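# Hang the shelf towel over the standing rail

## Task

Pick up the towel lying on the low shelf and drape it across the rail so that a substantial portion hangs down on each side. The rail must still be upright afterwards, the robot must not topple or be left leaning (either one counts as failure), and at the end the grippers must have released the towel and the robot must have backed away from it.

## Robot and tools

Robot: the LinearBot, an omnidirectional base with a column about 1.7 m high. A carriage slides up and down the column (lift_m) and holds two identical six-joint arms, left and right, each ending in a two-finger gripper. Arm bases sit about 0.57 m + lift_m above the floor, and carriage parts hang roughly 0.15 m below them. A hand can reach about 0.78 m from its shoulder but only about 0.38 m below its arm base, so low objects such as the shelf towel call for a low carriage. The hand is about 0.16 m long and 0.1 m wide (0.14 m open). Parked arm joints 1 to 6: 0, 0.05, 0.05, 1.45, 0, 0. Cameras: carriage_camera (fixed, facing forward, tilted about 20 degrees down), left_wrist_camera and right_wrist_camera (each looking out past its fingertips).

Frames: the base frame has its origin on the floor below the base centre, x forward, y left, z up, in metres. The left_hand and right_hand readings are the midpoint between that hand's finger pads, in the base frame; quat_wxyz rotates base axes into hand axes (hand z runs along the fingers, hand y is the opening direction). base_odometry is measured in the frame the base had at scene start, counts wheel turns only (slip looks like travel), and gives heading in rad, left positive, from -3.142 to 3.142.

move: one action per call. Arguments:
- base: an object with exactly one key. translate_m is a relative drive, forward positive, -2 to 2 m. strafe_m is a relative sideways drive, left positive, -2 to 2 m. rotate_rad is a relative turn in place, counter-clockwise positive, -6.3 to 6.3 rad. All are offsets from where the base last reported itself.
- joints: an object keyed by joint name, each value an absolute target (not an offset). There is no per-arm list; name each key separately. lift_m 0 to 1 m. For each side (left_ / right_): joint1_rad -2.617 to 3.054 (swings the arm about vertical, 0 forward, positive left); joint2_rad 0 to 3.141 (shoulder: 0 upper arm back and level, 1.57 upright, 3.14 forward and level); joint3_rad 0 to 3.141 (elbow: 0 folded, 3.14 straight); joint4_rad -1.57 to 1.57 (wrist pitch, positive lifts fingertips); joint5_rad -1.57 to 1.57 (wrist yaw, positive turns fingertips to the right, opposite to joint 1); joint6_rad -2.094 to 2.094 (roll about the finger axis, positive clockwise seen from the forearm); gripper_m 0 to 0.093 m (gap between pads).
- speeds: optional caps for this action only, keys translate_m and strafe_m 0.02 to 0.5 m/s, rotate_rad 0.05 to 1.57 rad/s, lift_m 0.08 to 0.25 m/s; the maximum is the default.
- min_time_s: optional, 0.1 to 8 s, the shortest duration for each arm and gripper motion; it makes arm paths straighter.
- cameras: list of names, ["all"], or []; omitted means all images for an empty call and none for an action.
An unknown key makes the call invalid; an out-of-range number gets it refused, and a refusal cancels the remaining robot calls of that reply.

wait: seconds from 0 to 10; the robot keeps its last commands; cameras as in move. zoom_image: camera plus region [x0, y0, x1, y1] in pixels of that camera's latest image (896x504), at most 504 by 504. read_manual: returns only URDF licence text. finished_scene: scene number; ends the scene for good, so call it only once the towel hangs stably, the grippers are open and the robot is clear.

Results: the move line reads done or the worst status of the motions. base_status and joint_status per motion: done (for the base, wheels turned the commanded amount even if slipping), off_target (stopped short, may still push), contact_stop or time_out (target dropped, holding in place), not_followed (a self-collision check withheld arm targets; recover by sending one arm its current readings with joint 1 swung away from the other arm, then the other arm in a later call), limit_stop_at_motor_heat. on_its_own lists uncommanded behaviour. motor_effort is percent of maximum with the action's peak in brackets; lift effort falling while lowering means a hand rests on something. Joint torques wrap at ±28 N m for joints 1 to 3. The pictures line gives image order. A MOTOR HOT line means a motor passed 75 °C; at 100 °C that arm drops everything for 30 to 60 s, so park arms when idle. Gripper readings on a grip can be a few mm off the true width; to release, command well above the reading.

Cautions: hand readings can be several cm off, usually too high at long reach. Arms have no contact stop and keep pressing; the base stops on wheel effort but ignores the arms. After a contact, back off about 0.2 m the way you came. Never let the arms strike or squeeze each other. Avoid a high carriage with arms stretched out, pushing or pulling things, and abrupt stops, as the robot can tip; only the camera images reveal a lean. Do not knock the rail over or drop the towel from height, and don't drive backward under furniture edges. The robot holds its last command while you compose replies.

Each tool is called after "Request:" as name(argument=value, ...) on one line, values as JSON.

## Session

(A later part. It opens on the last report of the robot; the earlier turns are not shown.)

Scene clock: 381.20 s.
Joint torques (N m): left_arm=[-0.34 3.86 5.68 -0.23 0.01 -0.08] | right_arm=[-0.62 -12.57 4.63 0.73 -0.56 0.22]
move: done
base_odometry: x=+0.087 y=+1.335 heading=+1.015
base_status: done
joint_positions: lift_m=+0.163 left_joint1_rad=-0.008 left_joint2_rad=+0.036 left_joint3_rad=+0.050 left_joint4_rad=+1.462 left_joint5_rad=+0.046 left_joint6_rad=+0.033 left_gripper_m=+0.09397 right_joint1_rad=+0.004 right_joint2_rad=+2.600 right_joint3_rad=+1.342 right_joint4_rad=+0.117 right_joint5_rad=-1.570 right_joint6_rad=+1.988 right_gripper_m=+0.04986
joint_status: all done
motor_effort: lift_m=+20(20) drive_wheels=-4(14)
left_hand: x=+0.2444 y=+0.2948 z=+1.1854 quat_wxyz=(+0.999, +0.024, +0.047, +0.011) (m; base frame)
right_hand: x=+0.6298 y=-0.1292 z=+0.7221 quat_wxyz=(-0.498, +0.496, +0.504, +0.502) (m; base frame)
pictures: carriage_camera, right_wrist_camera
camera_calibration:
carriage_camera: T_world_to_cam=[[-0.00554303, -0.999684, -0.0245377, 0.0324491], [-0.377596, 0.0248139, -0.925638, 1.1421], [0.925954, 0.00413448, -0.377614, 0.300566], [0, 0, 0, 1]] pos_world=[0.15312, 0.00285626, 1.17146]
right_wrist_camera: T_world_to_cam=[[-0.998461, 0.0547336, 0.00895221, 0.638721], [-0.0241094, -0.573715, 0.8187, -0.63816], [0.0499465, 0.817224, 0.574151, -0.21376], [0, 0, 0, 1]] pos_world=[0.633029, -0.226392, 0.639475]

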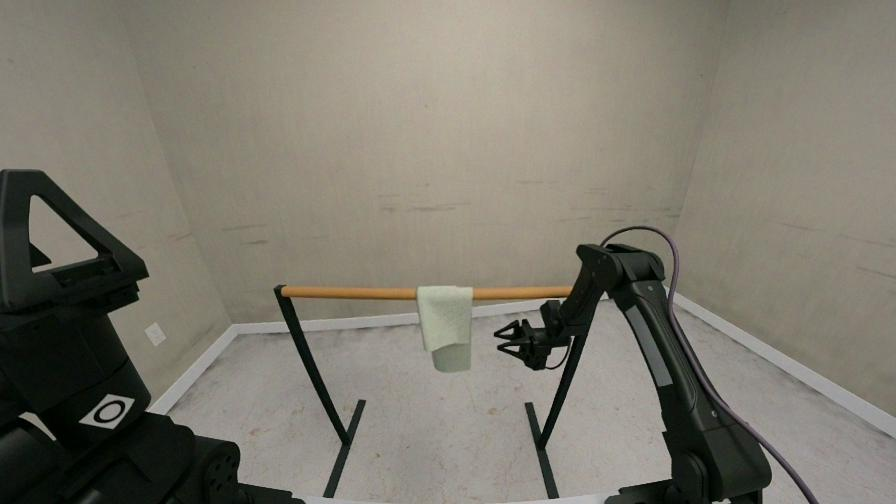

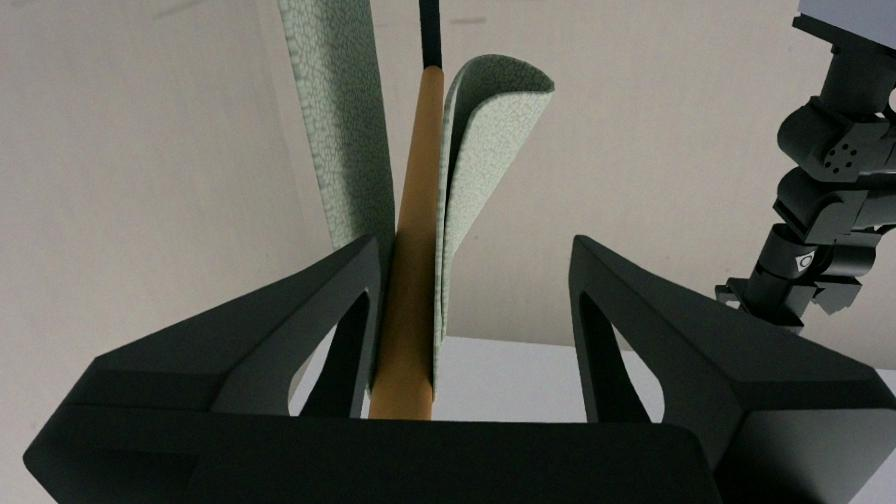

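Request:
move(base={"strafe_m": 0.06}, speeds={"strafe_m": 0.06}, cameras=["right_wrist_camera"])

Scene clock: 401.20 s.
Joint torques (N m): left_arm=[-0.38 3.84 5.57 -0.22 0.01 -0.09] | right_arm=[-0.17 -12.59 4.62 0.72 -0.57 0.21]
move: done
base_odometry: x=+0.037 y=+1.367 heading=+1.014
base_status: done
joint_positions: lift_m=+0.163 left_joint1_rad=-0.008 left_joint2_rad=+0.036 left_joint3_rad=+0.050 left_joint4_rad=+1.462 left_joint5_rad=+0.046 left_joint6_rad=+0.033 left_gripper_m=+0.09397 right_joint1_rad=+0.001 right_joint2_rad=+2.600 right_joint3_rad=+1.342 right_joint4_rad=+0.117 right_joint5_rad=-1.570 right_joint6_rad=+1.988 right_gripper_m=+0.04986
joint_status: not commanded
motor_effort: lift_m=+20(20) drive_wheels=+3(9)
left_hand: x=+0.2444 y=+0.2948 z=+1.1854 quat_wxyz=(+0.999, +0.024, +0.047, +0.011) (m; base frame)
right_hand: x=+0.6303 y=-0.1306 z=+0.7221 quat_wxyz=(-0.497, +0.497, +0.504, +0.503) (m; base frame)
pictures: right_wrist_camera
camera_calibration:
right_wrist_camera: T_world_to_cam=[[-0.998267, 0.0581694, 0.00894891, 0.63976], [-0.0260854, -0.573613, 0.818711, -0.637692], [0.0527571, 0.817059, 0.574136, -0.214434], [0, 0, 0, 1]] pos_world=[0.63333, -0.227798, 0.639475]

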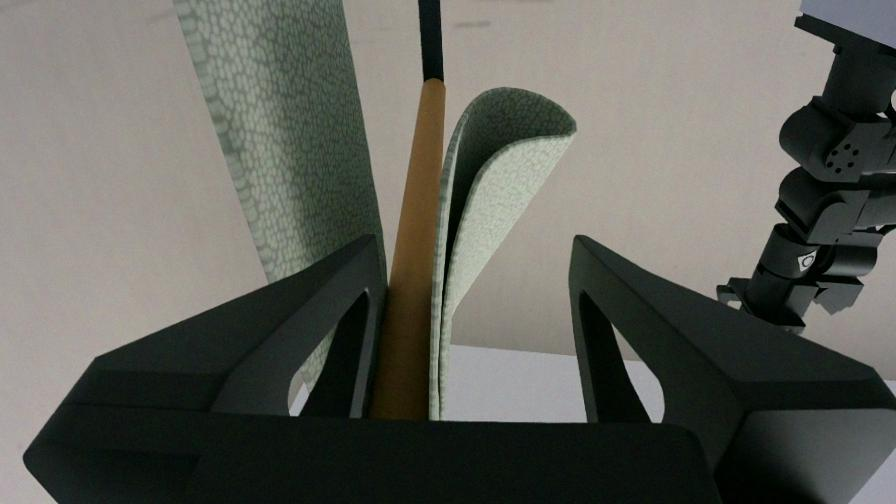

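Request:
move(base={"strafe_m": 0.04}, speeds={"strafe_m": 0.06}, cameras=["right_wrist_camera", "carriage_camera"])

Scene clock: 404.67 s.
Joint torques (N m): left_arm=[-0.28 3.89 5.71 -0.25 0.01 -0.08] | right_arm=[-0.35 -12.67 4.64 0.71 -0.56 0.2]
move: done
base_odometry: x=+0.003 y=+1.388 heading=+1.014
base_status: done
joint_positions: lift_m=+0.163 left_joint1_rad=-0.008 left_joint2_rad=+0.036 left_joint3_rad=+0.050 left_joint4_rad=+1.462 left_joint5_rad=+0.046 left_joint6_rad=+0.033 left_gripper_m=+0.09397 right_joint1_rad=+0.001 right_joint2_rad=+2.600 right_joint3_rad=+1.342 right_joint4_rad=+0.117 right_joint5_rad=-1.570 right_joint6_rad=+1.988 right_gripper_m=+0.04986
joint_status: not commanded
motor_effort: lift_m=+20(20) drive_wheels=+3(11)
left_hand: x=+0.2444 y=+0.2948 z=+1.1854 quat_wxyz=(+0.999, +0.024, +0.047, +0.011) (m; base frame)
right_hand: x=+0.6303 y=-0.1305 z=+0.7221 quat_wxyz=(-0.497, +0.497, +0.504, +0.503) (m; base frame)
pictures: carriage_camera, right_wrist_camera
camera_calibration:
carriage_camera: T_world_to_cam=[[-0.00554303, -0.999684, -0.0245377, 0.0324491], [-0.377596, 0.0248139, -0.925638, 1.1421], [0.925954, 0.00413448, -0.377614, 0.300566], [0, 0, 0, 1]] pos_world=[0.15312, 0.00285626, 1.17146]
right_wrist_camera: T_world_to_cam=[[-0.998288, 0.05781, 0.00893799, 0.639687], [-0.0258882, -0.573629, 0.818706, -0.637702], [0.0524565, 0.817073, 0.574143, -0.214409], [0, 0, 0, 1]] pos_world=[0.63333, -0.227597, 0.639475]

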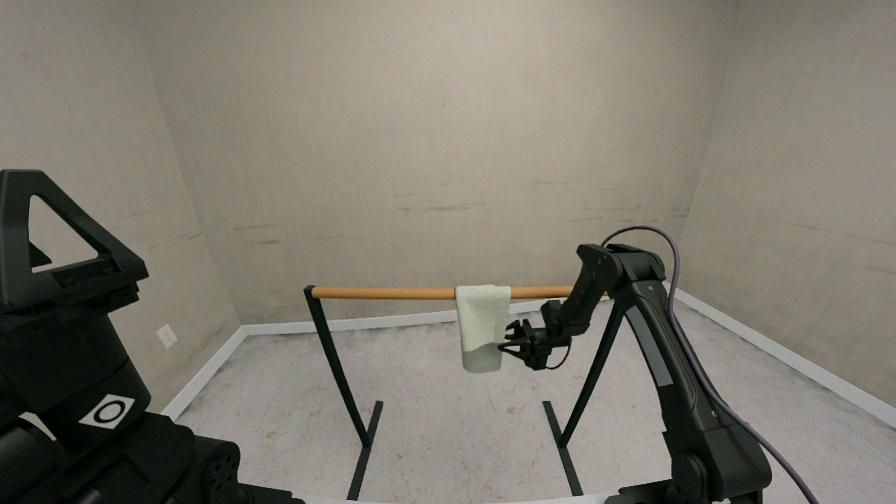

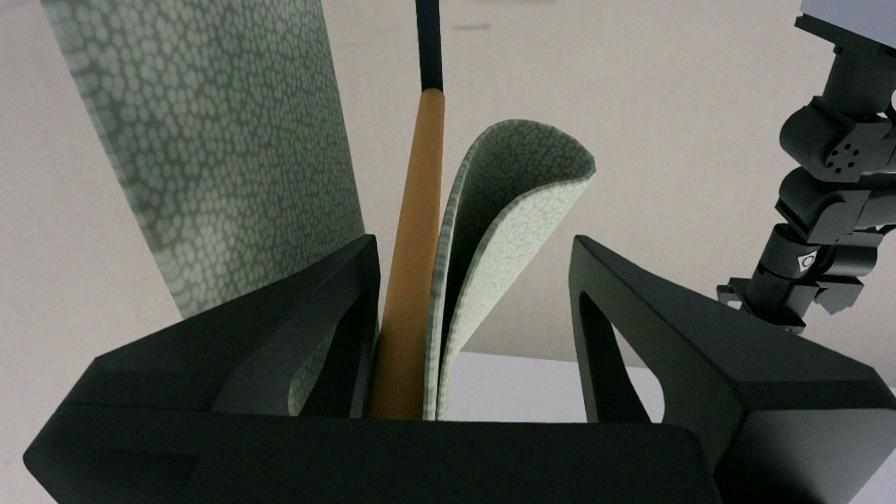

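Request:
move(joints={"right_gripper_m": 0.0}, min_time_s=1.5, cameras=["right_wrist_camera", "carriage_camera"])

Scene clock: 408.57 s.
Joint torques (N m): left_arm=[-0.31 3.85 5.64 -0.22 0.01 -0.08] | right_arm=[-0.32 -12.59 4.66 0.71 -0.56 0.2]
move: done
base_odometry: x=+0.003 y=+1.388 heading=+1.014
base_status: not commanded
joint_positions: lift_m=+0.163 left_joint1_rad=-0.008 left_joint2_rad=+0.036 left_joint3_rad=+0.050 left_joint4_rad=+1.462 left_joint5_rad=+0.046 left_joint6_rad=+0.033 left_gripper_m=+0.09397 right_joint1_rad=+0.001 right_joint2_rad=+2.600 right_joint3_rad=+1.342 right_joint4_rad=+0.117 right_joint5_rad=-1.570 right_joint6_rad=+1.988 right_gripper_m=+0.00200
joint_status: all done
motor_effort: lift_m=+20(20) drive_wheels=+2(3)
left_hand: x=+0.2444 y=+0.2948 z=+1.1854 quat_wxyz=(+0.999, +0.024, +0.047, +0.011) (m; base frame)
right_hand: x=+0.6303 y=-0.1305 z=+0.7221 quat_wxyz=(-0.497, +0.497, +0.504, +0.503) (m; base frame)
pictures: carriage_camera, right_wrist_camera
camera_calibration:
carriage_camera: T_world_to_cam=[[-0.00554303, -0.999684, -0.0245377, 0.0324491], [-0.377596, 0.0248139, -0.925638, 1.1421], [0.925954, 0.00413448, -0.377614, 0.300566], [0, 0, 0, 1]] pos_world=[0.15312, 0.00285626, 1.17146]
right_wrist_camera: T_world_to_cam=[[-0.998288, 0.05781, 0.00893799, 0.639687], [-0.0258882, -0.573629, 0.818706, -0.637702], [0.0524565, 0.817073, 0.574143, -0.214409], [0, 0, 0, 1]] pos_world=[0.63333, -0.227597, 0.639475]

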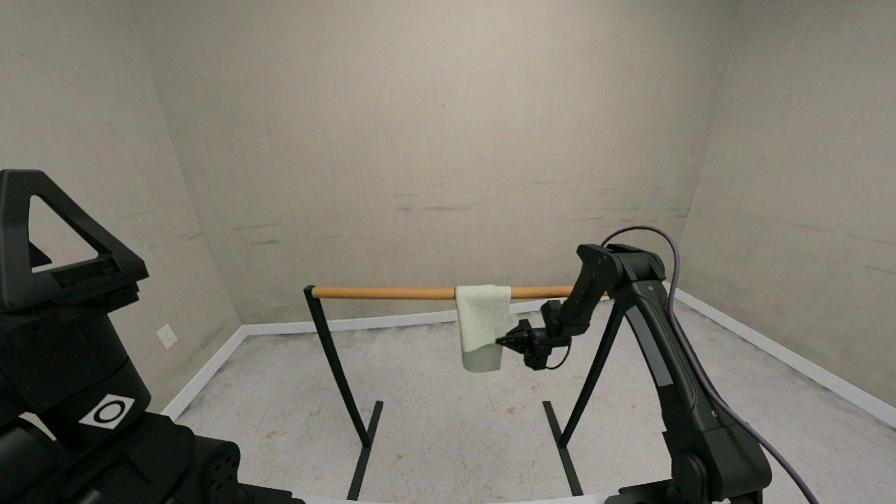

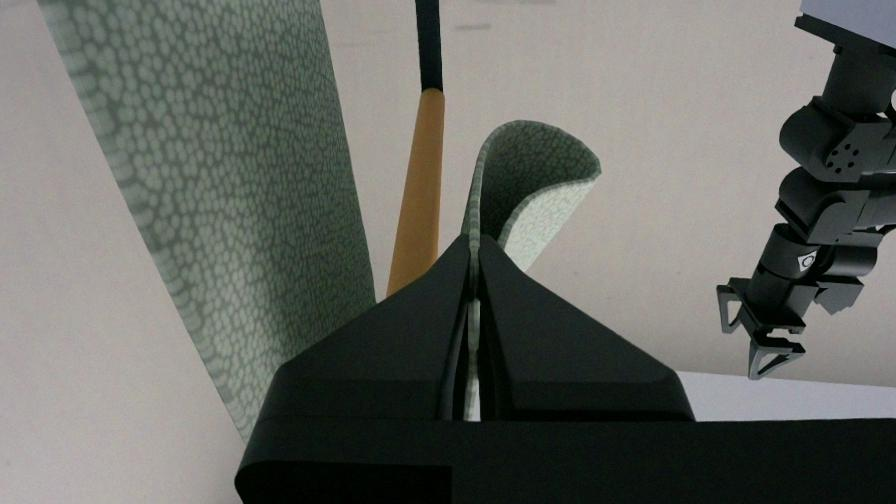

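Request:
move(joints={"lift_m": 0.1}, speeds={"lift_m": 0.08}, cameras=["right_wrist_camera", "carriage_camera"])

Request:
zoom_image(camera="carriage_camera", region=[400, 240, 600, 420])

Scene clock: 416.07 s.
Joint torques (N m): left_arm=[-0.35 3.81 5.74 -0.23 -0.01 -0.1] | right_arm=[-0.35 -12.6 4.34 0.69 -0.52 0.2]
move: done
base_odometry: x=+0.003 y=+1.388 heading=+1.014
base_status: not commanded
joint_positions: lift_m=+0.100 left_joint1_rad=-0.008 left_joint2_rad=+0.036 left_joint3_rad=+0.050 left_joint4_rad=+1.462 left_joint5_rad=+0.046 left_joint6_rad=+0.033 left_gripper_m=+0.09397 right_joint1_rad=+0.001 right_joint2_rad=+2.600 right_joint3_rad=+1.345 right_joint4_rad=+0.116 right_joint5_rad=-1.575 right_joint6_rad=+1.988 right_gripper_m=+0.00199
joint_status: all done
motor_effort: lift_m=+20(20) drive_wheels=+2(3)
left_hand: x=+0.2444 y=+0.2948 z=+1.1224 quat_wxyz=(+0.999, +0.024, +0.047, +0.011) (m; base frame)
right_hand: x=+0.6306 y=-0.1305 z=+0.6602 quat_wxyz=(-0.498, +0.495, +0.504, +0.504) (m; base frame)
pictures: carriage_camera, right_wrist_camera
camera_calibration:
carriage_camera: T_world_to_cam=[[-0.00554303, -0.999684, -0.0245377, 0.0309057], [-0.377596, 0.0248139, -0.925638, 1.08387], [0.925954, 0.00413448, -0.377614, 0.276814], [0, 0, 0, 1]] pos_world=[0.15312, 0.00285626, 1.10856]
right_wrist_camera: T_world_to_cam=[[-0.998405, 0.055943, 0.00759572, 0.641158], [-0.0261078, -0.576799, 0.816469, -0.58579], [0.0500569, 0.814968, 0.57734, -0.179738], [0, 0, 0, 1]] pos_world=[0.633838, -0.227271, 0.577178]

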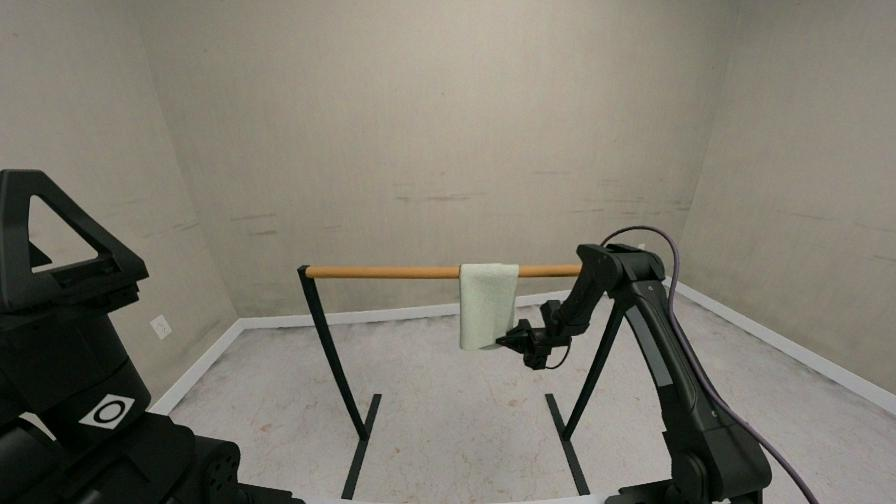

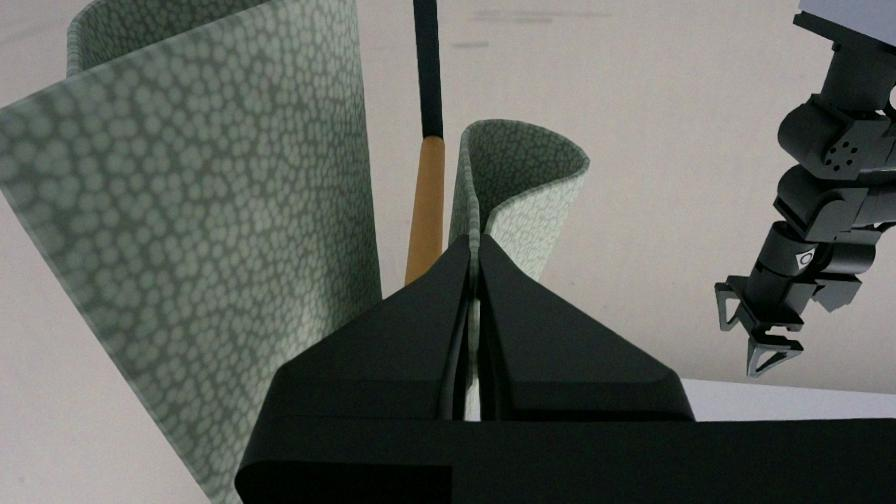

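Scaled by 2.520 from the camera's 896x504 image, which has a finer 1280x720 frame.

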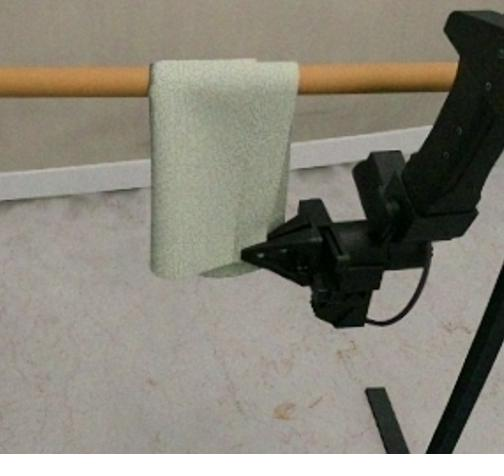

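Request:
move(joints={"right_gripper_m": 0.045}, min_time_s=1.2)

Request:
move(base={"strafe_m": -0.12}, speeds={"strafe_m": 0.08}, cameras=["right_wrist_camera", "carriage_camera"])

Scene clock: 425.03 s.
Joint torques (N m): left_arm=[-0.31 3.82 5.64 -0.23 0.01 -0.09] | right_arm=[-0.31 -12.59 4.45 0.7 -0.51 0.2]
move: done
base_odometry: x=+0.003 y=+1.388 heading=+1.014
base_status: not commanded
joint_positions: lift_m=+0.100 left_joint1_rad=-0.008 left_joint2_rad=+0.036 left_joint3_rad=+0.050 left_joint4_rad=+1.462 left_joint5_rad=+0.046 left_joint6_rad=+0.033 left_gripper_m=+0.09397 right_joint1_rad=+0.001 right_joint2_rad=+2.600 right_joint3_rad=+1.345 right_joint4_rad=+0.116 right_joint5_rad=-1.575 right_joint6_rad=+1.988 right_gripper_m=+0.04489
joint_status: all done
motor_effort: lift_m=+19(20) drive_wheels=+3(3)
left_hand: x=+0.2444 y=+0.2948 z=+1.1224 quat_wxyz=(+0.999, +0.024, +0.047, +0.011) (m; base frame)
right_hand: x=+0.6306 y=-0.1305 z=+0.6602 quat_wxyz=(-0.498, +0.495, +0.504, +0.504) (m; base frame)
camera_calibration:
carriage_camera: T_world_to_cam=[[-0.00554303, -0.999684, -0.0245377, 0.0309057], [-0.377596, 0.0248139, -0.925638, 1.08387], [0.925954, 0.00413448, -0.377614, 0.276814], [0, 0, 0, 1]] pos_world=[0.15312, 0.00285626, 1.10856]
left_wrist_camera: T_world_to_cam=[[0.041199, -0.996598, -0.0713798, 0.362536], [0.746566, 0.0781845, -0.660701, 0.538025], [0.664034, -0.0260695, 0.747247, -0.87255], [0, 0, 0, 1]] pos_world=[0.162796, 0.296491, 1.03336]
right_wrist_camera: T_world_to_cam=[[-0.998405, 0.055943, 0.00759572, 0.641158], [-0.0261078, -0.576799, 0.816469, -0.58579], [0.0500569, 0.814968, 0.57734, -0.179738], [0, 0, 0, 1]] pos_world=[0.633838, -0.227271, 0.577178]

Scene clock: 427.17 s.
Joint torques (N m): left_arm=[-0.35 3.88 5.71 -0.24 0 -0.08] | right_arm=[-0.06 -12.46 4.46 0.74 -0.5 0.2]
move: done
base_odometry: x=+0.105 y=+1.325 heading=+1.014
base_status: done
joint_positions: lift_m=+0.100 left_joint1_rad=-0.008 left_joint2_rad=+0.036 left_joint3_rad=+0.050 left_joint4_rad=+1.462 left_joint5_rad=+0.046 left_joint6_rad=+0.033 left_gripper_m=+0.09397 right_joint1_rad=-0.001 right_joint2_rad=+2.600 right_joint3_rad=+1.345 right_joint4_rad=+0.116 right_joint5_rad=-1.575 right_joint6_rad=+1.988 right_gripper_m=+0.04489
joint_status: not commanded
motor_effort: lift_m=+20(20) drive_wheels=-4(9)
left_hand: x=+0.2444 y=+0.2948 z=+1.1224 quat_wxyz=(+0.999, +0.024, +0.047, +0.011) (m; base frame)
right_hand: x=+0.6310 y=-0.1314 z=+0.6602 quat_wxyz=(-0.497, +0.495, +0.503, +0.504) (m; base frame)
pictures: carriage_camera, right_wrist_camera
camera_calibration:
carriage_camera: T_world_to_cam=[[-0.00554303, -0.999684, -0.0245377, 0.0309057], [-0.377596, 0.0248139, -0.925638, 1.08387], [0.925954, 0.00413448, -0.377614, 0.276814], [0, 0, 0, 1]] pos_world=[0.15312, 0.00285626, 1.10856]
right_wrist_camera: T_world_to_cam=[[-0.998273, 0.058242, 0.00764996, 0.641824], [-0.0273922, -0.576745, 0.816465, -0.585534], [0.0519646, 0.814845, 0.577344, -0.18017], [0, 0, 0, 1]] pos_world=[0.634039, -0.228275, 0.577178]

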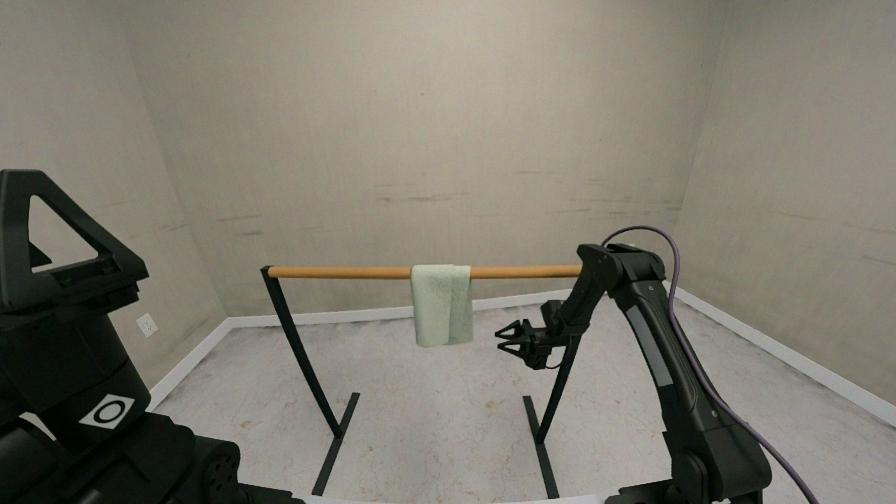

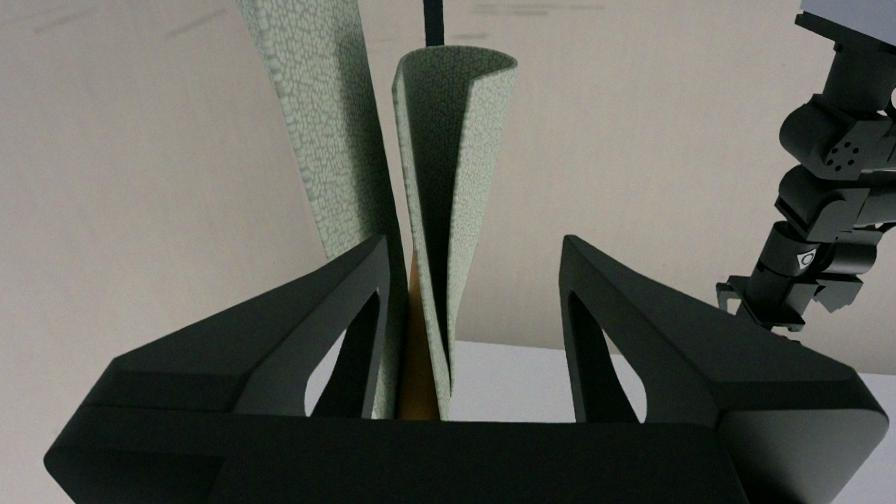

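Request:
move(base={"translate_m": -0.5}, speeds={"translate_m": 0.25})

Request:
move(joints={"lift_m": 0.3, "right_joint1_rad": 0, "right_joint2_rad": 0.05, "right_joint3_rad": 0.05, "right_joint4_rad": 1.45, "right_joint5_rad": 0, "right_joint6_rad": 0}, min_time_s=2, cameras=["carriage_camera"])

Request:
zoom_image(camera="carriage_camera", region=[380, 220, 500, 340])

Scene clock: 433.90 s.
Joint torques (N m): left_arm=[-0.34 3.85 5.68 -0.21 0.02 -0.09] | right_arm=[-0.09 -12.68 4.46 0.72 -0.5 0.21]
move: done
base_odometry: x=-0.159 y=+0.900 heading=+1.014
base_status: done
joint_positions: lift_m=+0.100 left_joint1_rad=-0.008 left_joint2_rad=+0.036 left_joint3_rad=+0.050 left_joint4_rad=+1.461 left_joint5_rad=+0.046 left_joint6_rad=+0.033 left_gripper_m=+0.09397 right_joint1_rad=-0.001 right_joint2_rad=+2.600 right_joint3_rad=+1.345 right_joint4_rad=+0.116 right_joint5_rad=-1.575 right_joint6_rad=+1.988 right_gripper_m=+0.04489
joint_status: not commanded
motor_effort: lift_m=+19(20) drive_wheels=-1(10)
left_hand: x=+0.2446 y=+0.2948 z=+1.1224 quat_wxyz=(+0.999, +0.024, +0.047, +0.011) (m; base frame)
right_hand: x=+0.6310 y=-0.1314 z=+0.6602 quat_wxyz=(-0.497, +0.495, +0.503, +0.504) (m; base frame)
camera_calibration:
carriage_camera: T_world_to_cam=[[-0.00554303, -0.999684, -0.0245377, 0.0309057], [-0.377596, 0.0248139, -0.925638, 1.08387], [0.925954, 0.00413448, -0.377614, 0.276814], [0, 0, 0, 1]] pos_world=[0.15312, 0.00285626, 1.10856]
left_wrist_camera: T_world_to_cam=[[0.041149, -0.996597, -0.0714162, 0.362577], [0.746049, 0.0781916, -0.661284, 0.538632], [0.664618, -0.0260688, 0.746728, -0.872173], [0, 0, 0, 1]] pos_world=[0.162896, 0.296491, 1.03336]
right_wrist_camera: T_world_to_cam=[[-0.998273, 0.058242, 0.00764996, 0.641824], [-0.0273922, -0.576745, 0.816465, -0.585534], [0.0519646, 0.814845, 0.577344, -0.18017], [0, 0, 0, 1]] pos_world=[0.634039, -0.228275, 0.577178]

Scene clock: 436.40 s.
Joint torques (N m): left_arm=[-0.39 3.88 5.71 -0.21 0.01 -0.08] | right_arm=[-0.14 2.81 4.92 0.05 0.16 -0.08]
move: done
base_odometry: x=-0.159 y=+0.900 heading=+1.014
base_status: not commanded
joint_positions: lift_m=+0.300 left_joint1_rad=-0.008 left_joint2_rad=+0.036 left_joint3_rad=+0.050 left_joint4_rad=+1.461 left_joint5_rad=+0.046 left_joint6_rad=+0.033 left_gripper_m=+0.09397 right_joint1_rad=-0.001 right_joint2_rad=+0.061 right_joint3_rad=+0.061 right_joint4_rad=+1.434 right_joint5_rad=-0.010 right_joint6_rad=+0.015 right_gripper_m=+0.04494
joint_status: all done
motor_effort: lift_m=+24(30) drive_wheels=+0(2)
left_hand: x=+0.2446 y=+0.2948 z=+1.3219 quat_wxyz=(+0.999, +0.024, +0.047, +0.011) (m; base frame)
right_hand: x=+0.2560 y=-0.3011 z=+1.3241 quat_wxyz=(+0.998, -0.005, +0.069, +0.008) (m; base frame)
pictures: carriage_camera
camera_calibration:
carriage_camera: T_world_to_cam=[[-0.00554303, -0.999684, -0.0245377, 0.0357985], [-0.377596, 0.0248139, -0.925638, 1.26845], [0.925954, 0.00413448, -0.377614, 0.35211], [0, 0, 0, 1]] pos_world=[0.15312, 0.00285626, 1.30796]

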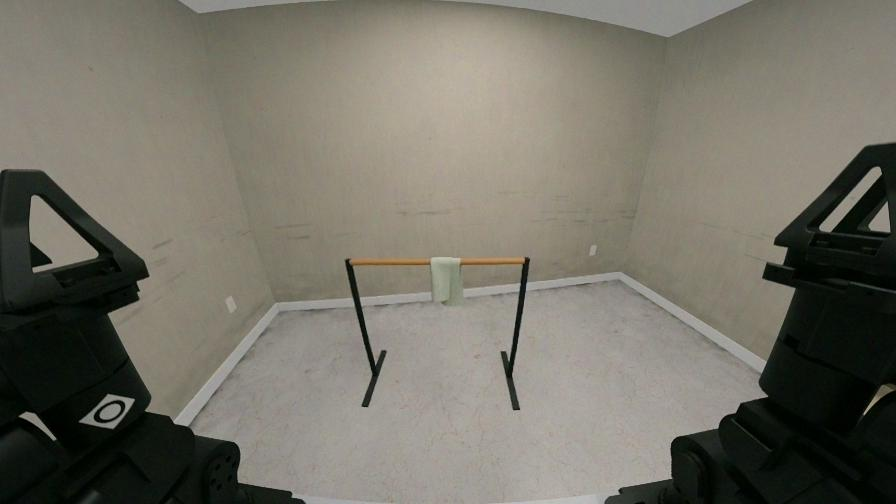

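Scaled by 4.200 from the camera's 896x504 image, which has a finer 1280x720 frame.

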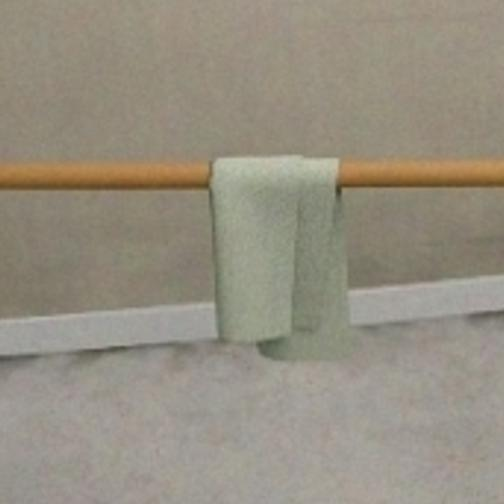

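Request:
finished_scene(scene=1)

The scene is finished: the task was done.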